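# Move glass cylinder from shelf bench to cart tray

## Task

Take the graduated cylinder that sits on the bench with shelves and stand it upright in the cart's top tray, with its base touching the tray floor directly rather than sitting on another cylinder's base. Every other cylinder must still be upright in the tray at the end. Fail conditions: any graduated cylinder tips over or touches the room floor; a glass cylinder drops more than a few centimetres or is struck hard; any bottle or jar is left knocked over; the robot tips over or finishes leaning.

## Robot and tools

ROBOT. TidyBot++ is a wheeled base (0.54 m long, 0.50 m wide, 0.38 m tall) on four powered casters. It carries one seven-joint arm ending in a two-finger gripper. The shoulder sits 0.12 m ahead of the base centre and 0.68 m off the floor. There are two cameras: base_camera, fixed on the base, and wrist_camera, which looks along the hand. The arm begins folded with the hand pointing down. In that posture the hand reaches up to 0.08 m past the base's front edge, and the elbow can be 1.15 m high. A downward-pointing hand can rise to about 0.94 m only near the base, and less farther out. Loose objects may occasionally get a brief shove from outside.

FRAMES. All positions are in metres. Base frame: origin on the floor below the base centre, with x forward, y to the left and z up. hand_pose is reported in this frame. It marks the point between the finger pads, and the hand's own z axis runs out along the fingers, which close along its y axis. The odometry frame is the base frame as it stood when the scene began. base_odometry gives x, y and heading in radians (-3.142 to 3.142, positive is leftward). It counts wheel turns only, so slipping looks like travel, and it drifts a few cm and degrees over many moves. base_tilt is in degrees, positive when leaning forward or right.

move. This runs one action. The keys are base, joints, target, speeds, cameras and blocking; an unknown key makes the call invalid.
- base: an object holding any of translate_m (forward is positive, -2 to 2 m), strafe_m (left is positive, -2 to 2 m) and rotate_rad (counter-clockwise from above is positive, -6.3 to 6.3 rad). These are offsets relative to the base pose in the latest reported state, measured along the base's axes when the command begins.
- joints: absolute targets in radians, keyed by name. joint_1_rad has no limit; positive turns the arm clockwise seen from above, which is the opposite of heading. joint_2_rad (shoulder) runs -2.249 to 2.249; 0 is upright and positive leans forward. joint_3_rad has no limit. joint_4_rad (elbow) runs -2.579 to 2.579; with joint_3 at 3.14, negative bends forward. joint_5_rad has no limit. joint_6_rad (wrist) runs -2.099 to 2.099. joint_7_rad has no limit; with the hand down, positive turns it counter-clockwise, and at 1.57 the fingers open toward the robot's left and right. Unlimited joints go the short way round, so send steps smaller than half a turn. gripper_pos runs 0 (open) to 1 (closed); the pad gap is about 85 x (1 - gripper_pos) mm.
- target: a single list of seven numbers [x, y, z, qw, qx, qy, qz]. This is an absolute hand pose in the base frame, in metres plus a quaternion. Alongside a target, joints may contain only gripper_pos.
- speeds: caps for this action only. translate_m and strafe_m take 0.05 to 0.5 m/s, and rotate_rad takes 0.1 to 1.57 rad/s. If translate and strafe are combined, give the cap under just one of them.
- cameras: a list drawn from base_camera, wrist_camera and all. Omitted means all; [] means none.
- blocking: true (the default) returns when everything is at rest. false returns after about 0.5 s while motion continues; a later move replaces only the parts it names.
An action can last at most 15 s, and a base move times out after 14 s.

OTHER TOOLS. wait(seconds 0 to 10, cameras) lets time pass and reports the state. stop(cameras) brakes everything that is still moving. zoom_image(camera, region [x0, y0, x1, y1] in pixels from the top-left corner, at most 504 x 504) enlarges the latest image. read_manual(section "licences") returns only licence text. finished_scene(scene 1 or 2) ends the scene for good, and the goal must then hold without the robot's help.

RESULTS. The "move" line says done or the worst status. base_status, joint_status and hand_status show moving, done, off_target (came to rest short and may still be pushing), stopped, contact_stop, time_out, not_followed, torque_fault or limit_stop_at_motor_heat. "joint command not followed" or "pose unreachable", together with "cause:", means a check held the arm back. hand_status is done within 10 mm and 2 degrees; most poses end a few cm off. To correct, add (wanted - hand_pose) to the last target. hand_target is where the joint targets would put the hand. motor_effort is percent of maximum, with the peak shown in brackets. Motor temperatures, MOTOR HOT, OVER-TEMPERATURE FAULT, ARM HIT, on_its_own, earlier move, pictures (the image order) and scene_time also appear. If a call is refused (for example an out-of-range value), or an uncommanded stop happens, the later move, wait and finished_scene calls in the same reply are skipped.

HANDLING. The arm does not sag-compensate for a held load. To hold position, resend hand_target rather than hand_pose, and never command a loaded joint to the angle it currently reads. When a held object touches down, hand_pose stops descending while effort shifts only slightly. A closed gripper squeezes at 100 to 150 N per finger; reading done at 1 means the grip is empty. Close gently on glass, and do not clamp hard while the cylinder is still standing on a surface. Lower it onto the tray floor slowly before opening.

AVOID. The arm does not avoid obstacles and keeps pushing into them. Driving or turning while the arm is caught above about 0.6 m can tip the robot. So can reaching far out from the folded pose over nearby furniture, or swinging a stretched arm sideways. Back off to recover from a lean. Torque faults (104.5 N m for joints 1 to 4, 51.3 N m for joints 5 to 7) freeze the arm for 10 s. Heat reaching 75 °C makes the arm sink. Avoid drops, hard knocks, fast swings with a load, and toppling bottles or jars. Thinking uses scene time, and robot time counts against the result.

Each tool is called after ">>>" as a command line: name --argument value for each argument, lists and objects as JSON in quotes; but a table of rows of numbers goes row by row, as --pt "numbers of a row", without its own name.

## Session

>>> move

Scene clock: 0.00 s.
Motor temperatures (°C): [28 31 29 30 42 35 36]
base_odometry: x=+0.000 y=+0.000 heading=+0.000
base_tilt: forward=-0.1 right=-1.0
base_status: not commanded
joint_positions: joint_1_rad=-0.003 joint_2_rad=-0.391 joint_3_rad=+3.105 joint_4_rad=-2.506 joint_5_rad=-0.012 joint_6_rad=-0.843 joint_7_rad=+1.599 gripper_pos=+0.000
joint_status: not commanded
motor_effort: joint_1_rad=+0 joint_2_rad=+0 joint_3_rad=+1 joint_4_rad=+15 joint_5_rad=-2 joint_6_rad=+2 joint_7_rad=+0
hand_pose: x=+0.2841 y=+0.0093 z=+0.6019 quat_wxyz=(+0.002, +0.995, +0.030, +0.092) (m; base frame)
hand_target: x=+0.2844 y=+0.0094 z=+0.6021 quat_wxyz=(+0.002, +0.995, +0.030, +0.092) (m; base frame)
hand_status: not commanded
pictures: base_camera, wrist_camera
Images, in order (width x height): base_camera 644x364, wrist_camera 644x476.

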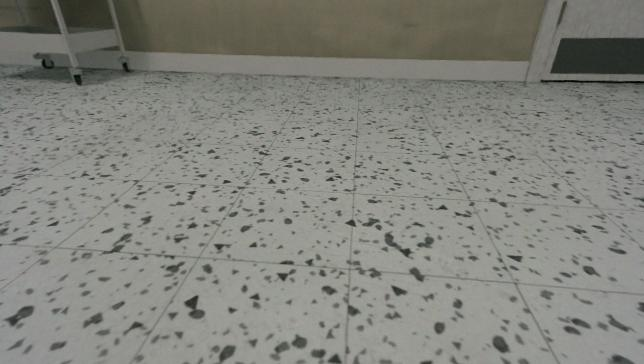

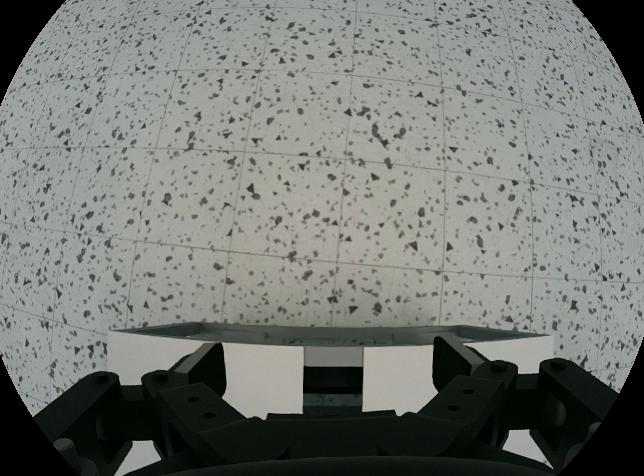

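>>> move --joints '{"joint_6_rad": 0.45}' --base '{"rotate_rad": 0.6}'

>>> move --base '{"rotate_rad": 1.2}'

>>> move --base '{"rotate_rad": 1.4}'

>>> move --base '{"rotate_rad": 1.4}'

Scene clock: 7.80 s.
Motor temperatures (°C): [28 31 29 30 42 35 36]
move: done
base_odometry: x=+0.000 y=+0.000 heading=+0.600
base_tilt: forward=-0.1 right=-1.0
base_status: done
joint_positions: joint_1_rad=-0.003 joint_2_rad=-0.391 joint_3_rad=+3.105 joint_4_rad=-2.506 joint_5_rad=-0.012 joint_6_rad=+0.401 joint_7_rad=+1.599 gripper_pos=+0.000
joint_status: all done
motor_effort: joint_1_rad=+1(2) joint_2_rad=-4(5) joint_3_rad=+2(2) joint_4_rad=+20(20) joint_5_rad=-1(2) joint_6_rad=+8(9) joint_7_rad=+0(1)
hand_pose: x=+0.5348 y=+0.0181 z=+0.8633 quat_wxyz=(+0.000, +0.756, +0.024, +0.655) (m; base frame)
hand_target: x=+0.5370 y=+0.0182 z=+0.8791 quat_wxyz=(+0.000, +0.739, +0.023, +0.673) (m; base frame)
hand_status: not commanded
pictures: base_camera, wrist_camera
Images, in order (width x height): base_camera 644x364, wrist_camera 644x476.

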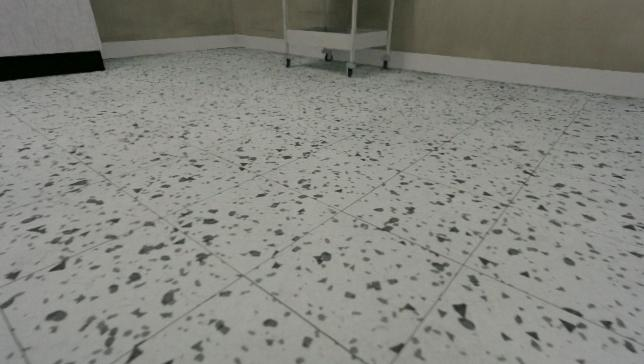

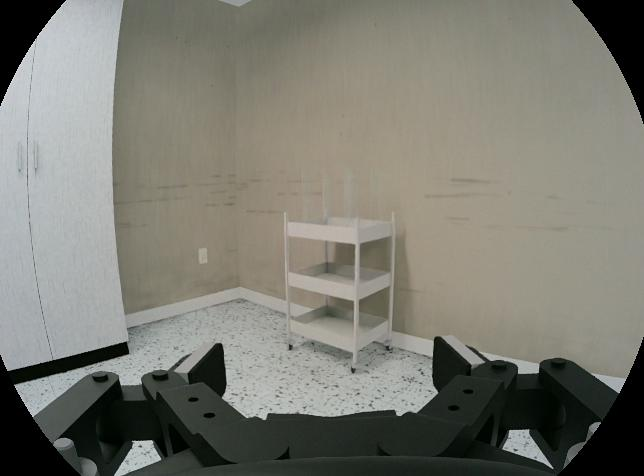

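Scene clock: 9.83 s.
Motor temperatures (°C): [28 31 29 30 42 36 36]
move: done
base_odometry: x=+0.000 y=+0.000 heading=+1.799
base_tilt: forward=-0.1 right=-1.0
base_status: done
joint_positions: joint_1_rad=-0.003 joint_2_rad=-0.391 joint_3_rad=+3.104 joint_4_rad=-2.506 joint_5_rad=-0.012 joint_6_rad=+0.401 joint_7_rad=+1.599 gripper_pos=+0.000
joint_status: not commanded
motor_effort: joint_1_rad=+1(2) joint_2_rad=-4(5) joint_3_rad=+2(2) joint_4_rad=+20(20) joint_5_rad=-1(2) joint_6_rad=+8(9) joint_7_rad=+0(1)
hand_pose: x=+0.5348 y=+0.0182 z=+0.8634 quat_wxyz=(+0.000, +0.755, +0.024, +0.655) (m; base frame)
hand_target: x=+0.5370 y=+0.0182 z=+0.8791 quat_wxyz=(+0.000, +0.739, +0.023, +0.673) (m; base frame)
hand_status: not commanded
pictures: base_camera, wrist_camera
Images, in order (width x height): base_camera 644x364, wrist_camera 644x476.

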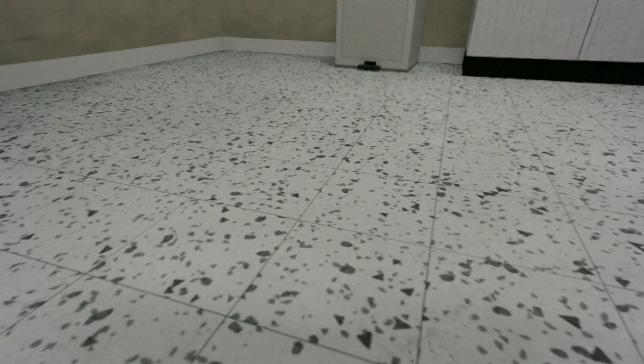

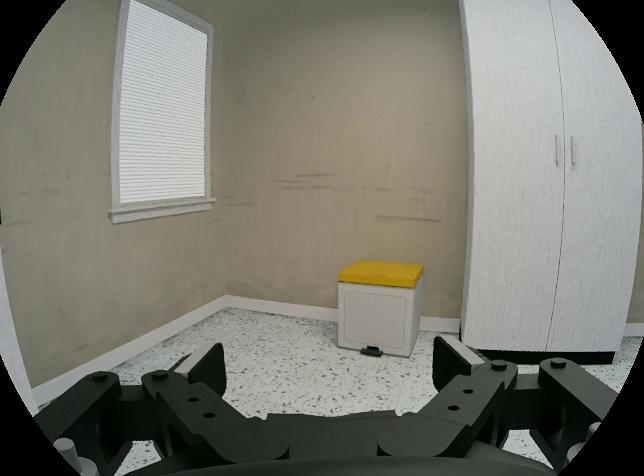

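Scene clock: 12.00 s.
Motor temperatures (°C): [28 31 29 30 42 36 36]
move: done
base_odometry: x=+0.000 y=+0.000 heading=-3.084
base_tilt: forward=-0.1 right=-1.0
base_status: done
joint_positions: joint_1_rad=-0.003 joint_2_rad=-0.391 joint_3_rad=+3.104 joint_4_rad=-2.506 joint_5_rad=-0.012 joint_6_rad=+0.401 joint_7_rad=+1.599 gripper_pos=+0.000
joint_status: not commanded
motor_effort: joint_1_rad=+1(2) joint_2_rad=-4(5) joint_3_rad=+2(3) joint_4_rad=+20(20) joint_5_rad=-2(2) joint_6_rad=+8(9) joint_7_rad=+0(1)
hand_pose: x=+0.5348 y=+0.0182 z=+0.8634 quat_wxyz=(+0.000, +0.755, +0.024, +0.655) (m; base frame)
hand_target: x=+0.5370 y=+0.0182 z=+0.8791 quat_wxyz=(+0.000, +0.739, +0.023, +0.673) (m; base frame)
hand_status: not commanded
pictures: base_camera, wrist_camera
Images, in order (width x height): base_camera 644x364, wrist_camera 644x476.

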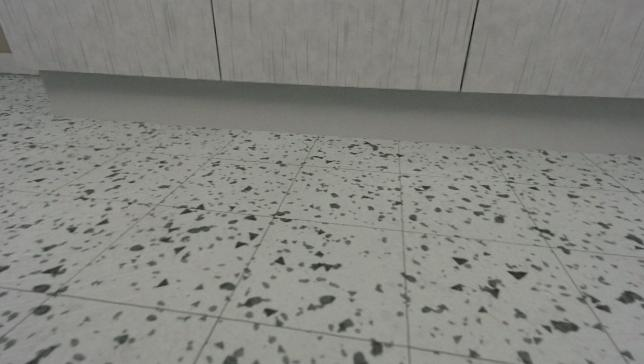

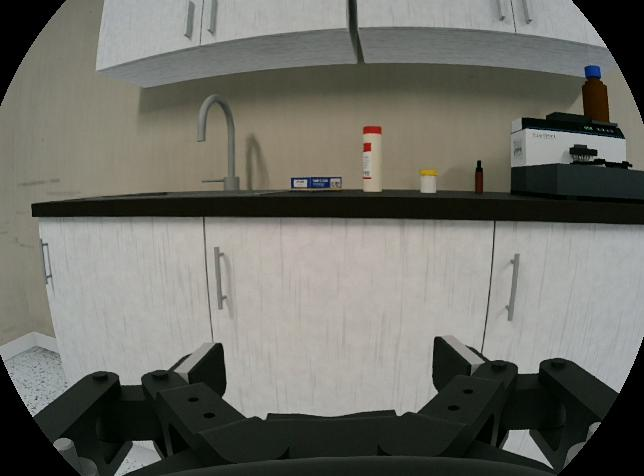

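Scene clock: 14.17 s.
Motor temperatures (°C): [28 31 29 30 42 36 36]
move: done
base_odometry: x=+0.000 y=+0.000 heading=-1.684
base_tilt: forward=-0.1 right=-1.0
base_status: done
joint_positions: joint_1_rad=-0.003 joint_2_rad=-0.391 joint_3_rad=+3.104 joint_4_rad=-2.506 joint_5_rad=-0.012 joint_6_rad=+0.402 joint_7_rad=+1.599 gripper_pos=+0.000
joint_status: not commanded
motor_effort: joint_1_rad=+0(2) joint_2_rad=-4(5) joint_3_rad=+1(2) joint_4_rad=+20(20) joint_5_rad=-1(2) joint_6_rad=+8(9) joint_7_rad=+0(0)
hand_pose: x=+0.5348 y=+0.0182 z=+0.8635 quat_wxyz=(+0.000, +0.755, +0.024, +0.655) (m; base frame)
hand_target: x=+0.5370 y=+0.0182 z=+0.8791 quat_wxyz=(+0.000, +0.739, +0.023, +0.673) (m; base frame)
hand_status: not commanded
pictures: base_camera, wrist_camera
Images, in order (width x height): base_camera 644x364, wrist_camera 644x476.

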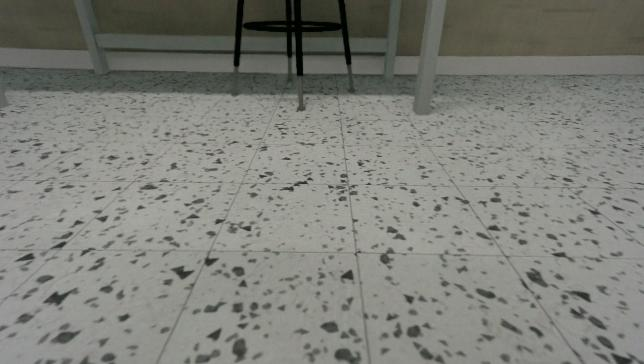

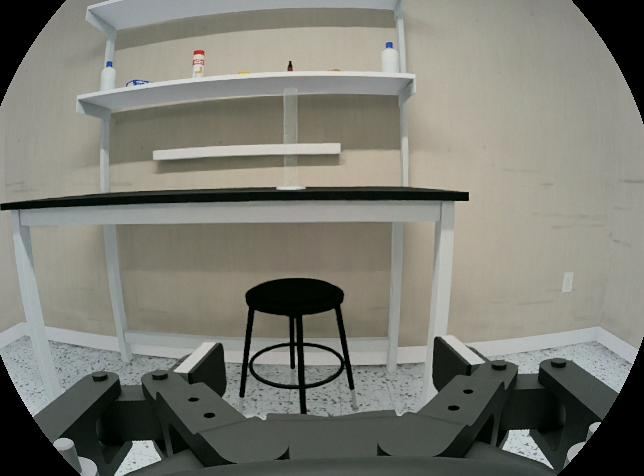

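>>> move --base '{"rotate_rad": 0.113}' --joints '{"joint_6_rad": 0.57}'

>>> zoom_image --camera "wrist_camera" --region '[180, 40, 430, 250]'

>>> move --base '{"translate_m": 0.4}'

>>> zoom_image --camera "wrist_camera" --region '[180, 20, 460, 300]'

Scene clock: 36.00 s.
Motor temperatures (°C): [28 31 29 30 42 36 36]
move: done
base_odometry: x=+0.000 y=+0.000 heading=-1.572
base_tilt: forward=-0.1 right=-1.0
base_status: done
joint_positions: joint_1_rad=-0.003 joint_2_rad=-0.392 joint_3_rad=+3.104 joint_4_rad=-2.505 joint_5_rad=-0.012 joint_6_rad=+0.537 joint_7_rad=+1.599 gripper_pos=+0.000
joint_status: all done
motor_effort: joint_1_rad=+1(2) joint_2_rad=-4(6) joint_3_rad=+1(3) joint_4_rad=+20(22) joint_5_rad=-1(2) joint_6_rad=+8(9) joint_7_rad=+0(0)
hand_pose: x=+0.5379 y=+0.0186 z=+0.9065 quat_wxyz=(+0.000, +0.709, +0.023, +0.705) (m; base frame)
hand_target: x=+0.5383 y=+0.0184 z=+0.9164 quat_wxyz=(+0.000, +0.697, +0.022, +0.716) (m; base frame)
hand_status: not commanded
pictures: base_camera, wrist_camera
Images, in order (width x height): base_camera 644x364, wrist_camera 644x476.

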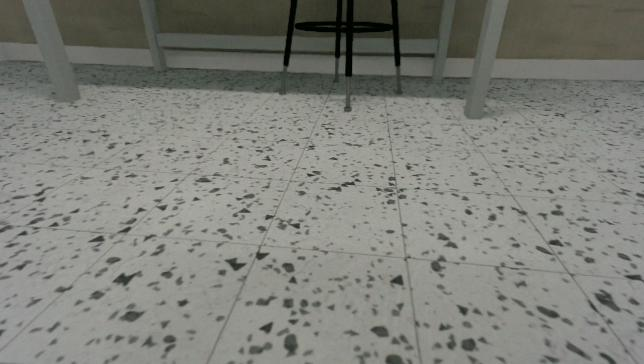

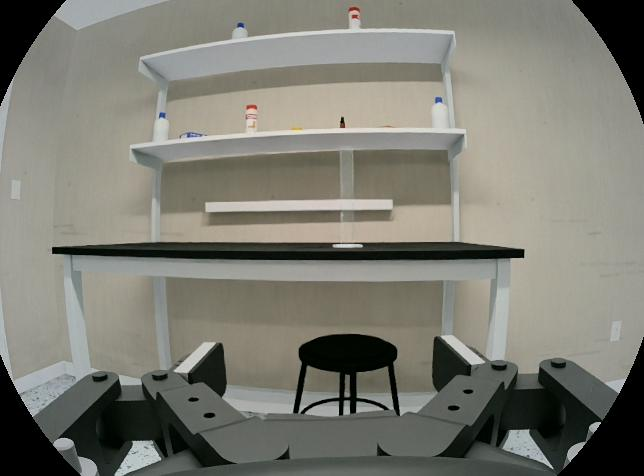

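Scaled by 2.016.

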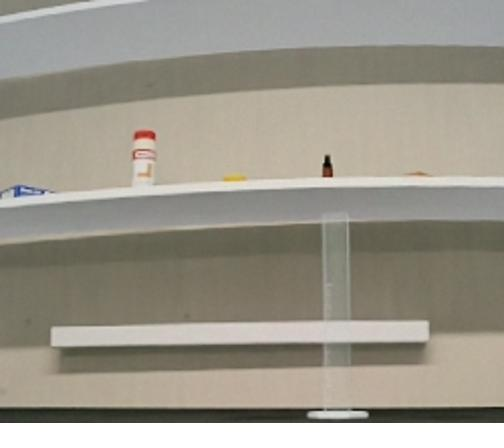

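Scene clock: 38.13 s.
Motor temperatures (°C): [28 31 29 30 42 36 36]
move: done
base_odometry: x=+0.000 y=-0.400 heading=-1.571
base_tilt: forward=-0.1 right=-1.0
base_status: done
joint_positions: joint_1_rad=-0.003 joint_2_rad=-0.387 joint_3_rad=+3.104 joint_4_rad=-2.505 joint_5_rad=-0.012 joint_6_rad=+0.537 joint_7_rad=+1.599 gripper_pos=+0.000
joint_status: not commanded
motor_effort: joint_1_rad=+0(1) joint_2_rad=-4(7) joint_3_rad=+1(2) joint_4_rad=+20(21) joint_5_rad=-1(2) joint_6_rad=+8(9) joint_7_rad=+0(1)
hand_pose: x=+0.5391 y=+0.0186 z=+0.9043 quat_wxyz=(+0.000, +0.710, +0.023, +0.703) (m; base frame)
hand_target: x=+0.5383 y=+0.0184 z=+0.9164 quat_wxyz=(+0.000, +0.697, +0.022, +0.716) (m; base frame)
hand_status: not commanded
pictures: base_camera, wrist_camera
Images, in order (width x height): base_camera 644x364, wrist_camera 644x476.

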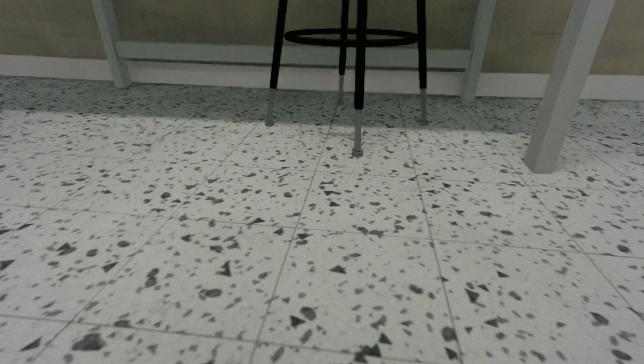

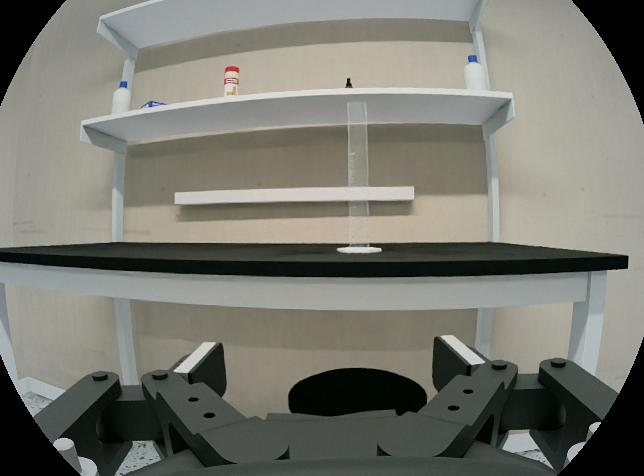

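Scaled by 1.800.

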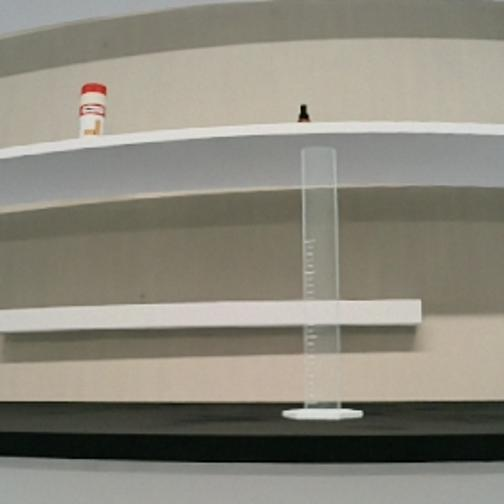

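>>> move --target '[0.56, -0.045, 1.07, 0, 0.7071, 0, 0.7071]'

>>> move --base '{"translate_m": 0.3}' --speeds '{"translate_m": 0.25}'

Scene clock: 65.80 s.
Motor temperatures (°C): [28 31 29 30 42 36 36]
move: off_target
base_odometry: x=+0.000 y=-0.400 heading=-1.571
base_tilt: forward=-0.1 right=-1.0
base_status: not commanded
joint_positions: joint_1_rad=-0.223 joint_2_rad=-0.467 joint_3_rad=+3.392 joint_4_rad=-2.012 joint_5_rad=-0.010 joint_6_rad=+0.005 joint_7_rad=+1.599 gripper_pos=+0.000
joint_status: not commanded
motor_effort: joint_1_rad=+1(1) joint_2_rad=-3(5) joint_3_rad=-1(2) joint_4_rad=+22(22) joint_5_rad=-1(2) joint_6_rad=+9(9) joint_7_rad=+0(0)
hand_pose: x=+0.5624 y=-0.0426 z=+1.0687 quat_wxyz=(-0.032, +0.700, -0.034, +0.713) (m; base frame)
hand_target: x=+0.5600 y=-0.0450 z=+1.0700 quat_wxyz=(+0.000, +0.707, +0.000, +0.707) (m; base frame)
hand_status: off_target (0.004 m and 5.5 deg from the pose sent, 0.179 m and 2.6 deg at the start)
pictures: base_camera, wrist_camera
Images, in order (width x height): base_camera 644x364, wrist_camera 644x476.

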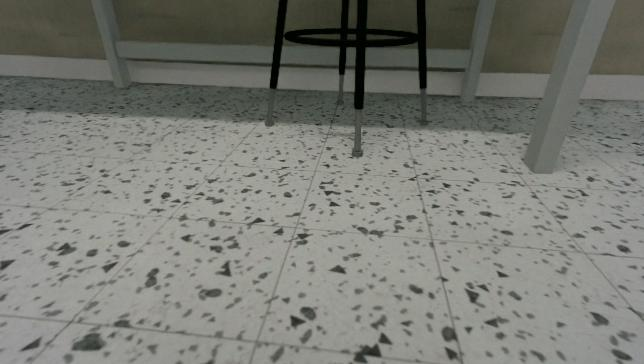

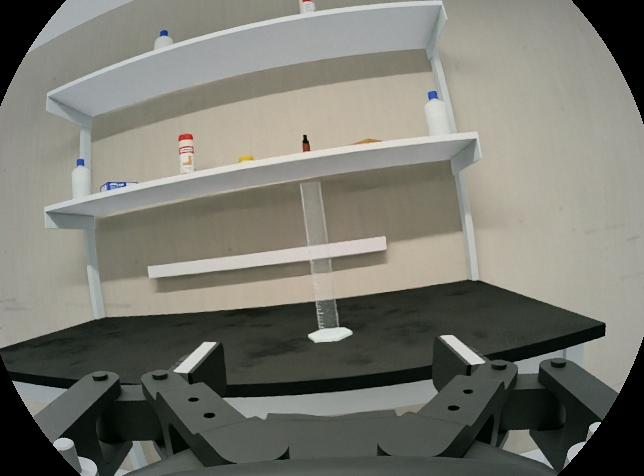

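Scene clock: 67.87 s.
Motor temperatures (°C): [28 31 29 30 42 36 36]
move: done
base_odometry: x=+0.000 y=-0.700 heading=-1.571
base_tilt: forward=-0.1 right=-1.0
base_status: done
joint_positions: joint_1_rad=-0.224 joint_2_rad=-0.473 joint_3_rad=+3.392 joint_4_rad=-2.012 joint_5_rad=-0.010 joint_6_rad=+0.002 joint_7_rad=+1.599 gripper_pos=+0.000
joint_status: not commanded
motor_effort: joint_1_rad=+1(1) joint_2_rad=-3(6) joint_3_rad=-1(1) joint_4_rad=+22(23) joint_5_rad=-1(2) joint_6_rad=+9(9) joint_7_rad=+0(1)
hand_pose: x=+0.5602 y=-0.0424 z=+1.0705 quat_wxyz=(-0.033, +0.699, -0.034, +0.714) (m; base frame)
hand_target: x=+0.5600 y=-0.0450 z=+1.0700 quat_wxyz=(+0.000, +0.707, +0.000, +0.707) (m; base frame)
hand_status: not commanded
pictures: base_camera, wrist_camera
Images, in order (width x height): base_camera 644x364, wrist_camera 644x476.

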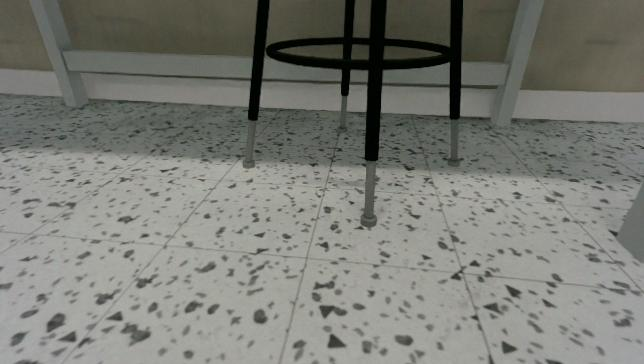

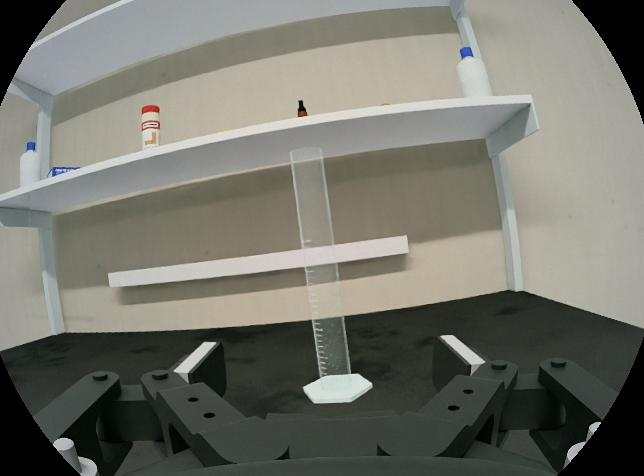

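>>> move --joints '{"joint_7_rad": 1.73}'

Scene clock: 80.13 s.
Motor temperatures (°C): [28 31 29 30 42 36 36]
move: done
base_odometry: x=+0.000 y=-0.700 heading=-1.571
base_tilt: forward=-0.1 right=-1.0
base_status: not commanded
joint_positions: joint_1_rad=-0.224 joint_2_rad=-0.473 joint_3_rad=+3.392 joint_4_rad=-2.012 joint_5_rad=-0.010 joint_6_rad=+0.002 joint_7_rad=+1.697 gripper_pos=+0.000
joint_status: all done
motor_effort: joint_1_rad=+1(1) joint_2_rad=-3(4) joint_3_rad=-1(1) joint_4_rad=+22(22) joint_5_rad=-1(2) joint_6_rad=+8(9) joint_7_rad=+0(1)
hand_pose: x=+0.5602 y=-0.0424 z=+1.0705 quat_wxyz=(+0.002, +0.700, +0.000, +0.715) (m; base frame)
hand_target: x=+0.5600 y=-0.0450 z=+1.0700 quat_wxyz=(+0.031, +0.706, +0.031, +0.706) (m; base frame)
hand_status: not commanded
pictures: base_camera, wrist_camera
Images, in order (width x height): base_camera 644x364, wrist_camera 644x476.

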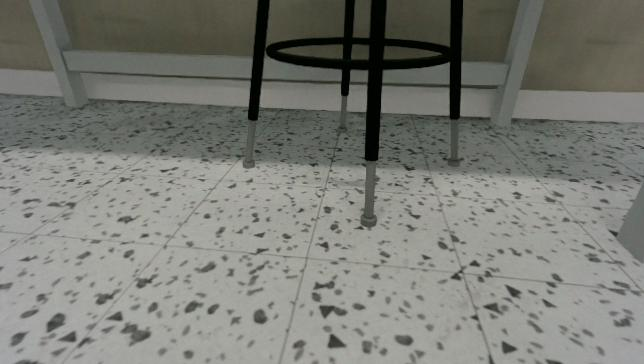

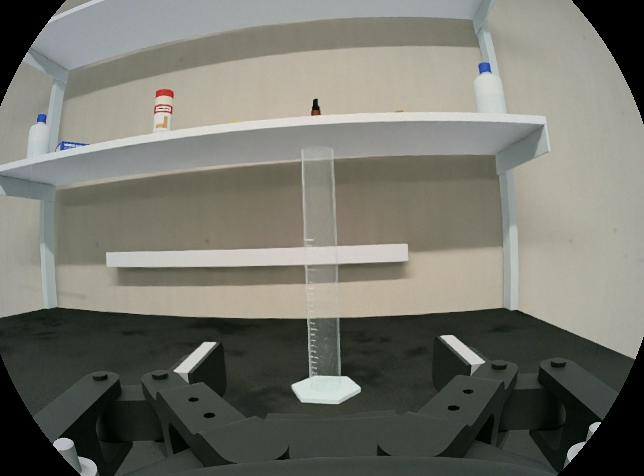

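>>> move --base '{"translate_m": 0.2, "strafe_m": 0.003}' --speeds '{"translate_m": 0.2}'

Scene clock: 103.07 s.
Motor temperatures (°C): [28 31 29 31 42 36 36]
move: done
base_odometry: x=+0.003 y=-0.901 heading=-1.571
base_tilt: forward=-0.1 right=-1.0
base_status: done
joint_positions: joint_1_rad=-0.225 joint_2_rad=-0.474 joint_3_rad=+3.392 joint_4_rad=-2.011 joint_5_rad=-0.010 joint_6_rad=+0.001 joint_7_rad=+1.697 gripper_pos=+0.000
joint_status: not commanded
motor_effort: joint_1_rad=+1(2) joint_2_rad=-3(6) joint_3_rad=-1(2) joint_4_rad=+22(22) joint_5_rad=-1(2) joint_6_rad=+8(9) joint_7_rad=+0(1)
hand_pose: x=+0.5600 y=-0.0423 z=+1.0706 quat_wxyz=(+0.002, +0.700, +0.000, +0.714) (m; base frame)
hand_target: x=+0.5600 y=-0.0450 z=+1.0700 quat_wxyz=(+0.031, +0.706, +0.031, +0.706) (m; base frame)
hand_status: not commanded
pictures: base_camera, wrist_camera
Images, in order (width x height): base_camera 644x364, wrist_camera 644x476.

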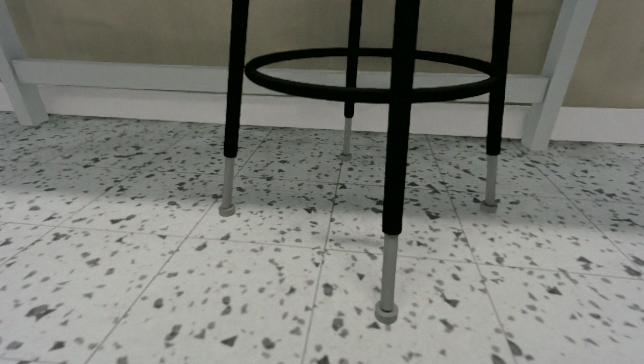

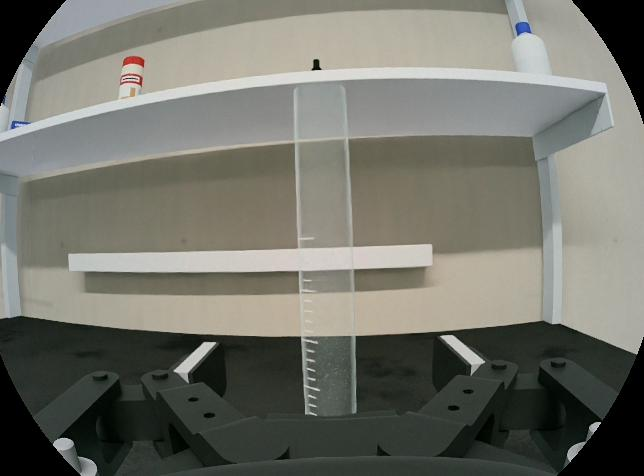

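>>> move --base '{"translate_m": 0.08}' --speeds '{"translate_m": 0.1}'

Scene clock: 108.77 s.
Motor temperatures (°C): [28 31 29 31 42 36 36]
move: done
base_odometry: x=+0.003 y=-0.981 heading=-1.570
base_tilt: forward=-0.1 right=-0.9
base_status: done
joint_positions: joint_1_rad=-0.225 joint_2_rad=-0.474 joint_3_rad=+3.392 joint_4_rad=-2.011 joint_5_rad=-0.010 joint_6_rad=+0.000 joint_7_rad=+1.697 gripper_pos=+0.000
joint_status: not commanded
motor_effort: joint_1_rad=+0(2) joint_2_rad=-3(6) joint_3_rad=-1(2) joint_4_rad=+22(23) joint_5_rad=-1(2) joint_6_rad=+8(9) joint_7_rad=+0(0)
hand_pose: x=+0.5599 y=-0.0423 z=+1.0707 quat_wxyz=(+0.001, +0.700, +0.000, +0.714) (m; base frame)
hand_target: x=+0.5600 y=-0.0450 z=+1.0700 quat_wxyz=(+0.031, +0.706, +0.031, +0.706) (m; base frame)
hand_status: not commanded
pictures: base_camera, wrist_camera
Images, in order (width x height): base_camera 644x364, wrist_camera 644x476.

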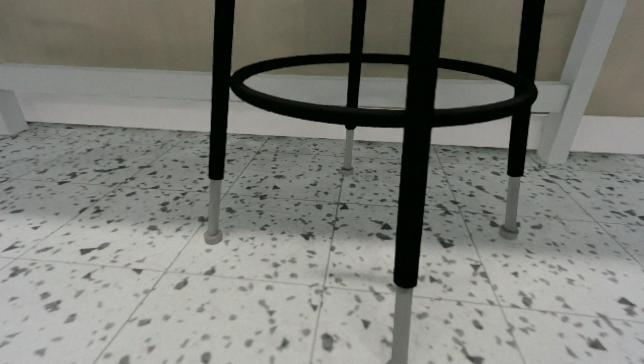

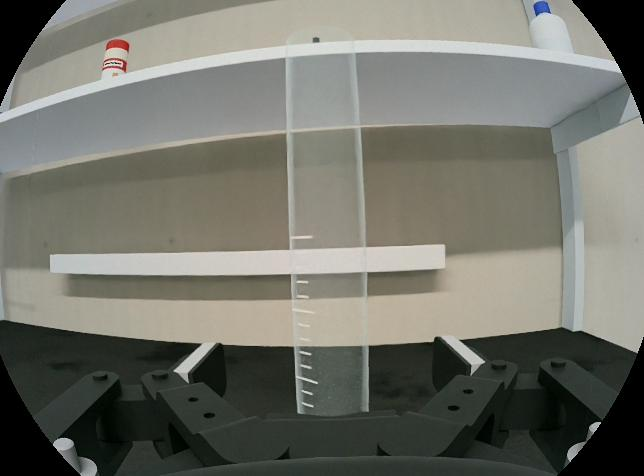

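>>> move --base '{"translate_m": 0.055}' --speeds '{"translate_m": 0.1}'

Scene clock: 112.83 s.
Motor temperatures (°C): [28 31 29 31 42 36 36]
move: done
base_odometry: x=+0.003 y=-1.036 heading=-1.570
base_tilt: forward=-0.1 right=-1.0
base_status: done
joint_positions: joint_1_rad=-0.225 joint_2_rad=-0.474 joint_3_rad=+3.392 joint_4_rad=-2.011 joint_5_rad=-0.010 joint_6_rad=+0.000 joint_7_rad=+1.697 gripper_pos=+0.000
joint_status: not commanded
motor_effort: joint_1_rad=+1(1) joint_2_rad=-3(6) joint_3_rad=-1(2) joint_4_rad=+22(23) joint_5_rad=-1(2) joint_6_rad=+8(9) joint_7_rad=+0(1)
hand_pose: x=+0.5598 y=-0.0423 z=+1.0707 quat_wxyz=(+0.001, +0.700, +0.000, +0.714) (m; base frame)
hand_target: x=+0.5600 y=-0.0450 z=+1.0700 quat_wxyz=(+0.031, +0.706, +0.031, +0.706) (m; base frame)
hand_status: not commanded
pictures: base_camera, wrist_camera
Images, in order (width x height): base_camera 644x364, wrist_camera 644x476.

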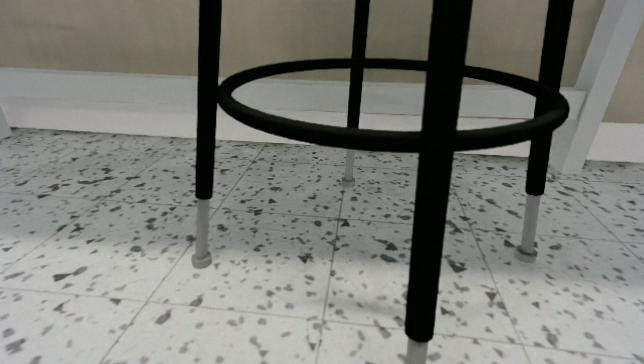

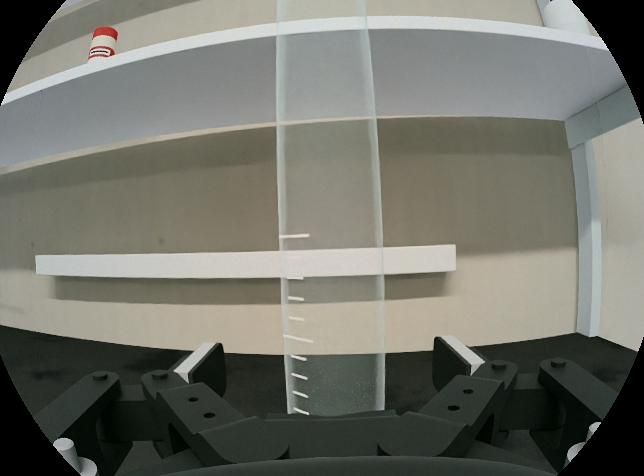

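>>> move --joints '{"gripper_pos": 0.55}'

Scene clock: 119.67 s.
Motor temperatures (°C): [28 31 29 31 42 36 36]
move: done
base_odometry: x=+0.003 y=-1.036 heading=-1.570
base_tilt: forward=-0.1 right=-1.0
base_status: not commanded
joint_positions: joint_1_rad=-0.225 joint_2_rad=-0.474 joint_3_rad=+3.393 joint_4_rad=-2.011 joint_5_rad=-0.010 joint_6_rad=+0.000 joint_7_rad=+1.697 gripper_pos=+0.544
joint_status: all done
motor_effort: joint_1_rad=+1(1) joint_2_rad=-3(4) joint_3_rad=-1(2) joint_4_rad=+22(22) joint_5_rad=-1(2) joint_6_rad=+8(9) joint_7_rad=+0(0)
hand_pose: x=+0.5599 y=-0.0424 z=+1.0706 quat_wxyz=(+0.001, +0.700, +0.000, +0.714) (m; base frame)
hand_target: x=+0.5600 y=-0.0450 z=+1.0700 quat_wxyz=(+0.031, +0.706, +0.031, +0.706) (m; base frame)
hand_status: not commanded
pictures: base_camera, wrist_camera
Images, in order (width x height): base_camera 644x364, wrist_camera 644x476.

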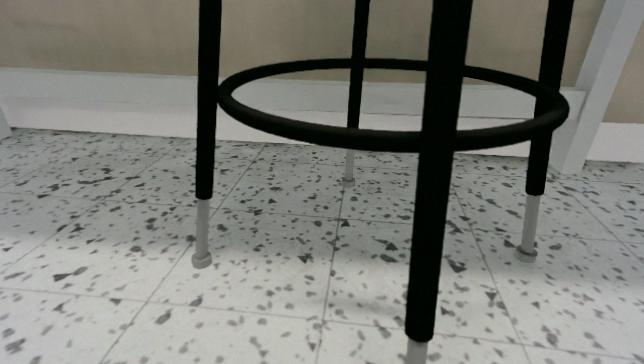

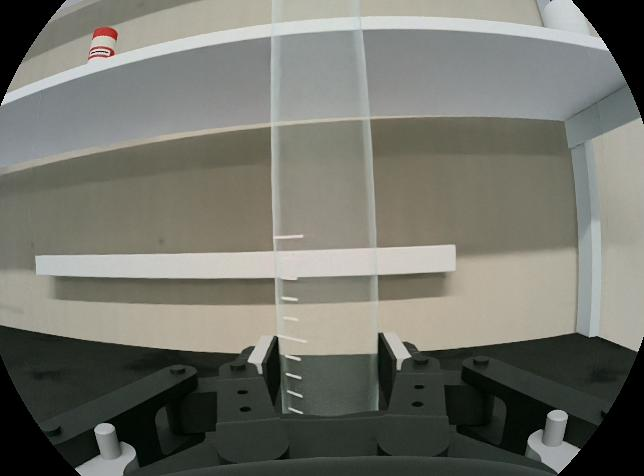

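>>> move --joints '{"gripper_pos": 0.75}'

Scene clock: 122.87 s.
Motor temperatures (°C): [28 31 29 31 42 36 36]
move: off_target
base_odometry: x=+0.003 y=-1.036 heading=-1.570
base_tilt: forward=-0.1 right=-1.0
base_status: not commanded
joint_positions: joint_1_rad=-0.225 joint_2_rad=-0.474 joint_3_rad=+3.393 joint_4_rad=-2.011 joint_5_rad=-0.010 joint_6_rad=+0.000 joint_7_rad=+1.697 gripper_pos=+0.581
joint_status: gripper_pos off_target (ended at +0.581, target +0.750)
motor_effort: joint_1_rad=+1(1) joint_2_rad=-3(4) joint_3_rad=-1(1) joint_4_rad=+22(23) joint_5_rad=-1(2) joint_6_rad=+8(9) joint_7_rad=+0(1)
hand_pose: x=+0.5599 y=-0.0424 z=+1.0706 quat_wxyz=(+0.001, +0.700, +0.000, +0.714) (m; base frame)
hand_target: x=+0.5600 y=-0.0450 z=+1.0700 quat_wxyz=(+0.031, +0.706, +0.031, +0.706) (m; base frame)
hand_status: not commanded
pictures: base_camera, wrist_camera
Images, in order (width x height): base_camera 644x364, wrist_camera 644x476.

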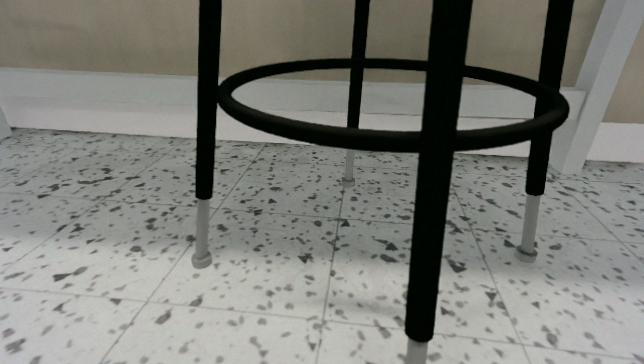

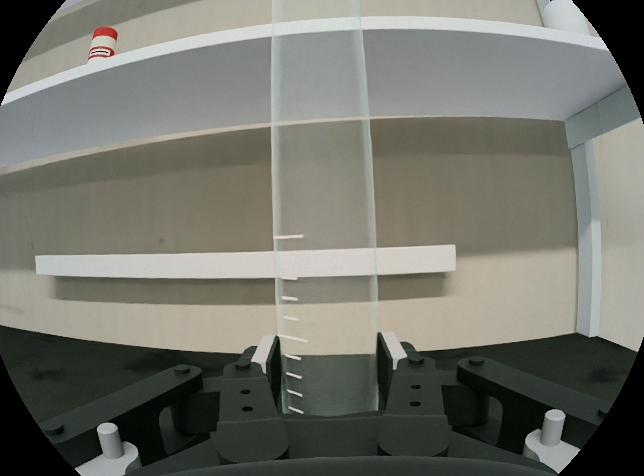

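>>> move --target '[0.56, -0.045, 1.105, 0.031, 0.706, 0.031, 0.706]'

Scene clock: 129.43 s.
Motor temperatures (°C): [28 31 29 31 42 36 36]
move: off_target
base_odometry: x=+0.003 y=-1.036 heading=-1.570
base_tilt: forward=-0.1 right=-1.0
base_status: not commanded
joint_positions: joint_1_rad=-0.225 joint_2_rad=-0.466 joint_3_rad=+3.393 joint_4_rad=-1.909 joint_5_rad=-0.001 joint_6_rad=-0.117 joint_7_rad=+1.697 gripper_pos=+0.581
joint_status: not commanded
motor_effort: joint_1_rad=+1(1) joint_2_rad=-5(6) joint_3_rad=-1(2) joint_4_rad=+24(25) joint_5_rad=-1(2) joint_6_rad=+10(11) joint_7_rad=+0(1)
hand_pose: x=+0.5611 y=-0.0447 z=+1.0941 quat_wxyz=(+0.005, +0.708, +0.005, +0.706) (m; base frame)
hand_target: x=+0.5600 y=-0.0450 z=+1.1050 quat_wxyz=(+0.031, +0.706, +0.031, +0.706) (m; base frame)
hand_status: off_target (0.011 m and 4.2 deg from the pose sent, 0.034 m and 5.0 deg at the start)
pictures: base_camera, wrist_camera
Images, in order (width x height): base_camera 644x364, wrist_camera 644x476.

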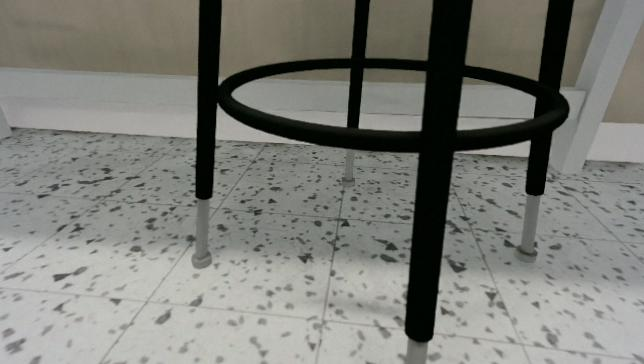

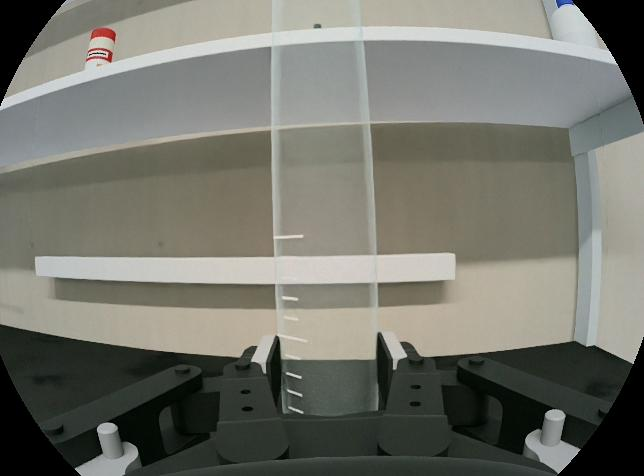

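>>> move --base '{"translate_m": -1.0}' --speeds '{"translate_m": 0.3}' --cameras '["wrist_camera"]'

>>> move --base '{"rotate_rad": 1.57}' --speeds '{"rotate_rad": 0.8}' --cameras '[]'

>>> move --base '{"translate_m": 0.8, "strafe_m": 1.26}' --speeds '{"translate_m": 0.4}'

Scene clock: 152.00 s.
Motor temperatures (°C): [28 31 29 31 42 36 36]
move: done
base_odometry: x=+0.002 y=-0.036 heading=-1.570
base_tilt: forward=-0.1 right=-1.0
base_status: done
joint_positions: joint_1_rad=-0.226 joint_2_rad=-0.461 joint_3_rad=+3.393 joint_4_rad=-1.909 joint_5_rad=+0.000 joint_6_rad=-0.121 joint_7_rad=+1.697 gripper_pos=+0.581
joint_status: not commanded
motor_effort: joint_1_rad=+1(2) joint_2_rad=-4(8) joint_3_rad=-1(4) joint_4_rad=+24(25) joint_5_rad=-1(2) joint_6_rad=+10(11) joint_7_rad=+0(1)
hand_pose: x=+0.5629 y=-0.0441 z=+1.0914 quat_wxyz=(+0.005, +0.711, +0.006, +0.703) (m; base frame)
hand_target: x=+0.5600 y=-0.0450 z=+1.1050 quat_wxyz=(+0.031, +0.706, +0.031, +0.706) (m; base frame)
hand_status: not commanded
pictures: wrist_camera
Images, in order (width x height): wrist_camera 644x476.

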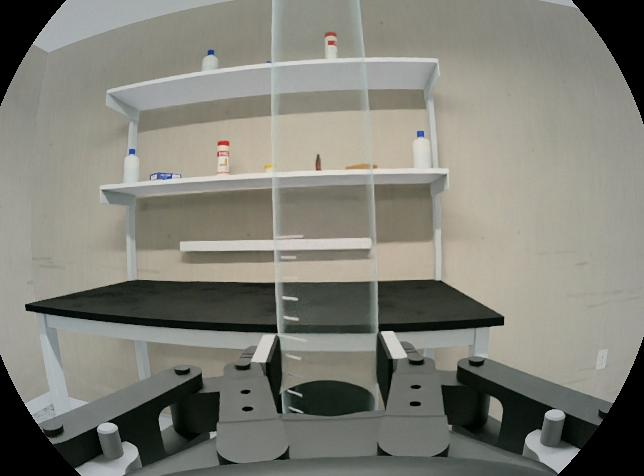

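Scene clock: 154.77 s.
Motor temperatures (°C): [28 31 29 31 42 36 36]
move: done
base_odometry: x=+0.002 y=-0.036 heading=-0.001
base_tilt: forward=-0.1 right=-1.0
base_status: done
joint_positions: joint_1_rad=-0.228 joint_2_rad=-0.461 joint_3_rad=+3.394 joint_4_rad=-1.909 joint_5_rad=+0.001 joint_6_rad=-0.121 joint_7_rad=+1.697 gripper_pos=+0.581
joint_status: not commanded
motor_effort: joint_1_rad=+0(2) joint_2_rad=-6(6) joint_3_rad=-2(3) joint_4_rad=+24(25) joint_5_rad=-1(2) joint_6_rad=+10(11) joint_7_rad=+0(0)
hand_pose: x=+0.5631 y=-0.0433 z=+1.0913 quat_wxyz=(+0.005, +0.711, +0.007, +0.703) (m; base frame)
hand_target: x=+0.5600 y=-0.0450 z=+1.1050 quat_wxyz=(+0.031, +0.706, +0.031, +0.706) (m; base frame)
hand_status: not commanded
pictures: none
No camera images: "cameras" was empty.

Scene clock: 159.57 s.
Motor temperatures (°C): [28 31 29 31 42 36 36]
move: done
base_odometry: x=+0.803 y=+1.224 heading=+0.000
base_tilt: forward=-0.1 right=-1.0
base_status: done
joint_positions: joint_1_rad=-0.228 joint_2_rad=-0.457 joint_3_rad=+3.394 joint_4_rad=-1.909 joint_5_rad=+0.001 joint_6_rad=-0.121 joint_7_rad=+1.697 gripper_pos=+0.581
joint_status: not commanded
motor_effort: joint_1_rad=+1(2) joint_2_rad=-7(7) joint_3_rad=-2(4) joint_4_rad=+24(25) joint_5_rad=-2(2) joint_6_rad=+11(11) joint_7_rad=+0(1)
hand_pose: x=+0.5647 y=-0.0431 z=+1.0895 quat_wxyz=(+0.005, +0.712, +0.007, +0.702) (m; base frame)
hand_target: x=+0.5600 y=-0.0450 z=+1.1050 quat_wxyz=(+0.031, +0.706, +0.031, +0.706) (m; base frame)
hand_status: not commanded
pictures: base_camera, wrist_camera
Images, in order (width x height): base_camera 644x364, wrist_camera 644x476.

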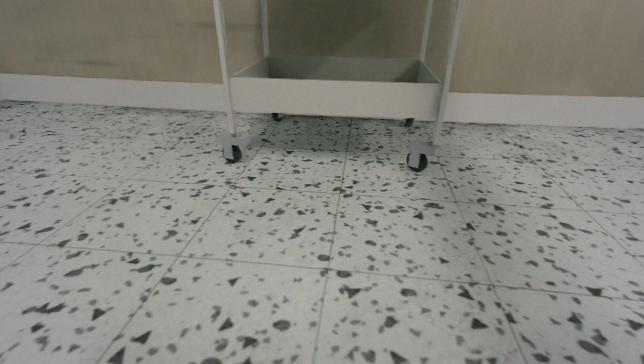

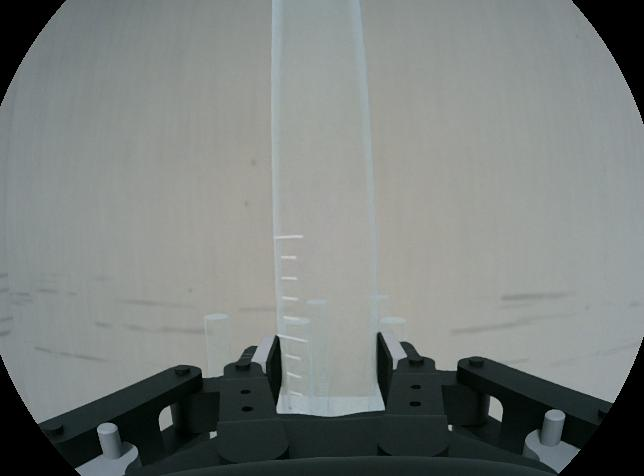

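>>> move --target '[0.45, -0.0, 1.12, 0, 0.887, 0, 0.462]'

>>> zoom_image --camera "wrist_camera" --region '[100, 100, 560, 420]'

Scene clock: 171.47 s.
Motor temperatures (°C): [28 31 29 31 42 36 36]
move: off_target
base_odometry: x=+0.803 y=+1.224 heading=+0.000
base_tilt: forward=-0.1 right=-1.0
base_status: not commanded
joint_positions: joint_1_rad=-0.024 joint_2_rad=-0.361 joint_3_rad=+3.165 joint_4_rad=-1.172 joint_5_rad=+0.001 joint_6_rad=-1.360 joint_7_rad=+1.623 gripper_pos=+0.581
joint_status: not commanded
motor_effort: joint_1_rad=+1(2) joint_2_rad=-3(6) joint_3_rad=+1(2) joint_4_rad=+19(25) joint_5_rad=-2(2) joint_6_rad=+9(11) joint_7_rad=+0(1)
hand_pose: x=+0.4556 y=-0.0017 z=+1.1162 quat_wxyz=(+0.008, +0.884, +0.022, +0.466) (m; base frame)
hand_target: x=+0.4500 y=+0.0000 z=+1.1200 quat_wxyz=(+0.000, +0.887, +0.000, +0.462) (m; base frame)
hand_status: off_target (0.007 m and 2.8 deg from the pose sent, 0.126 m and 34.2 deg at the start)
pictures: base_camera, wrist_camera
Images, in order (width x height): base_camera 644x364, wrist_camera 644x476.

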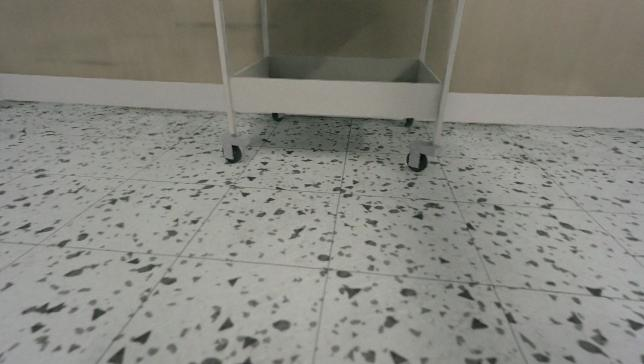

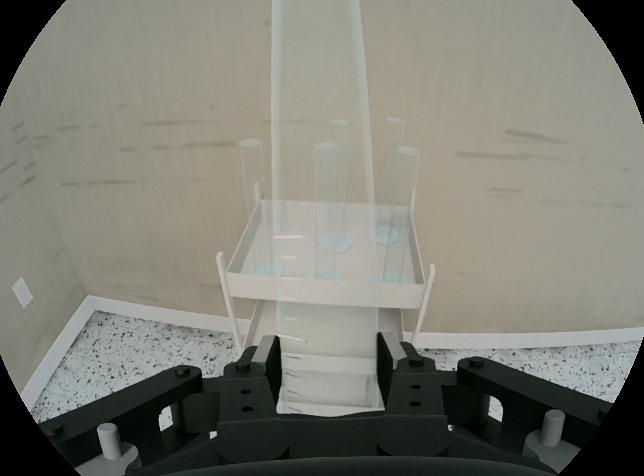

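Scaled by 1.096.

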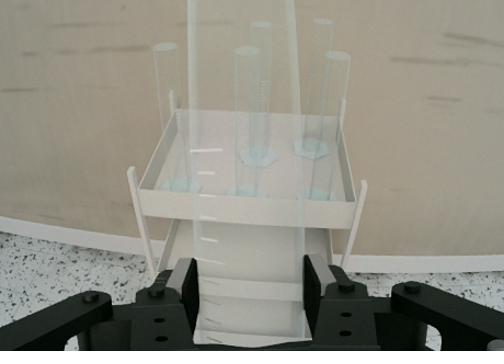

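>>> move --base '{"translate_m": 0.3, "strafe_m": 0.77}' --speeds '{"translate_m": 0.35}' --cameras '["wrist_camera"]'

>>> move --base '{"rotate_rad": -1.047, "translate_m":0.45}' --speeds '{"rotate_rad": 0.7, "translate_m":0.3}'

>>> zoom_image --camera "wrist_camera" --region '[150, 60, 510, 380]'

Scene clock: 250.70 s.
Motor temperatures (°C): [28 31 29 31 42 36 36]
move: time_out
base_odometry: x=+1.065 y=+1.919 heading=-0.099
base_tilt: forward=-0.1 right=-1.0
base_status: translate_m time_out (by the wheels' count: +0.261 of +0.300); strafe_m time_out (by the wheels' count: +0.695 of +0.770)
joint_positions: joint_1_rad=-0.017 joint_2_rad=-0.348 joint_3_rad=+3.147 joint_4_rad=-1.168 joint_5_rad=-0.007 joint_6_rad=-1.370 joint_7_rad=+1.621 gripper_pos=+0.581
joint_status: not commanded
motor_effort: joint_1_rad=+1(4) joint_2_rad=-5(11) joint_3_rad=+2(22) joint_4_rad=+19(21) joint_5_rad=-1(9) joint_6_rad=+8(10) joint_7_rad=+0(1)
hand_pose: x=+0.4590 y=+0.0069 z=+1.1113 quat_wxyz=(+0.004, +0.888, +0.028, +0.458) (m; base frame)
hand_target: x=+0.4500 y=+0.0000 z=+1.1200 quat_wxyz=(+0.000, +0.887, +0.000, +0.462) (m; base frame)
hand_status: not commanded
pictures: wrist_camera
Images, in order (width x height): wrist_camera 644x476.

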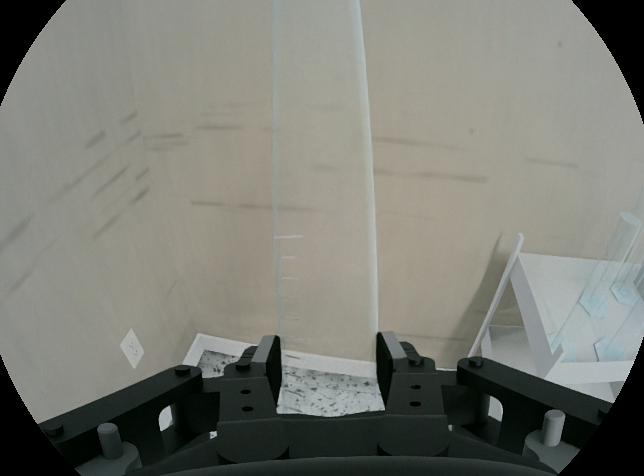

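not run: a stop that you did not command came earlier in this reply.

Scaled by 1.400.

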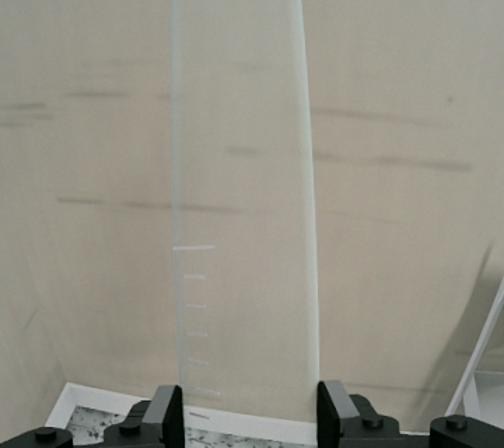

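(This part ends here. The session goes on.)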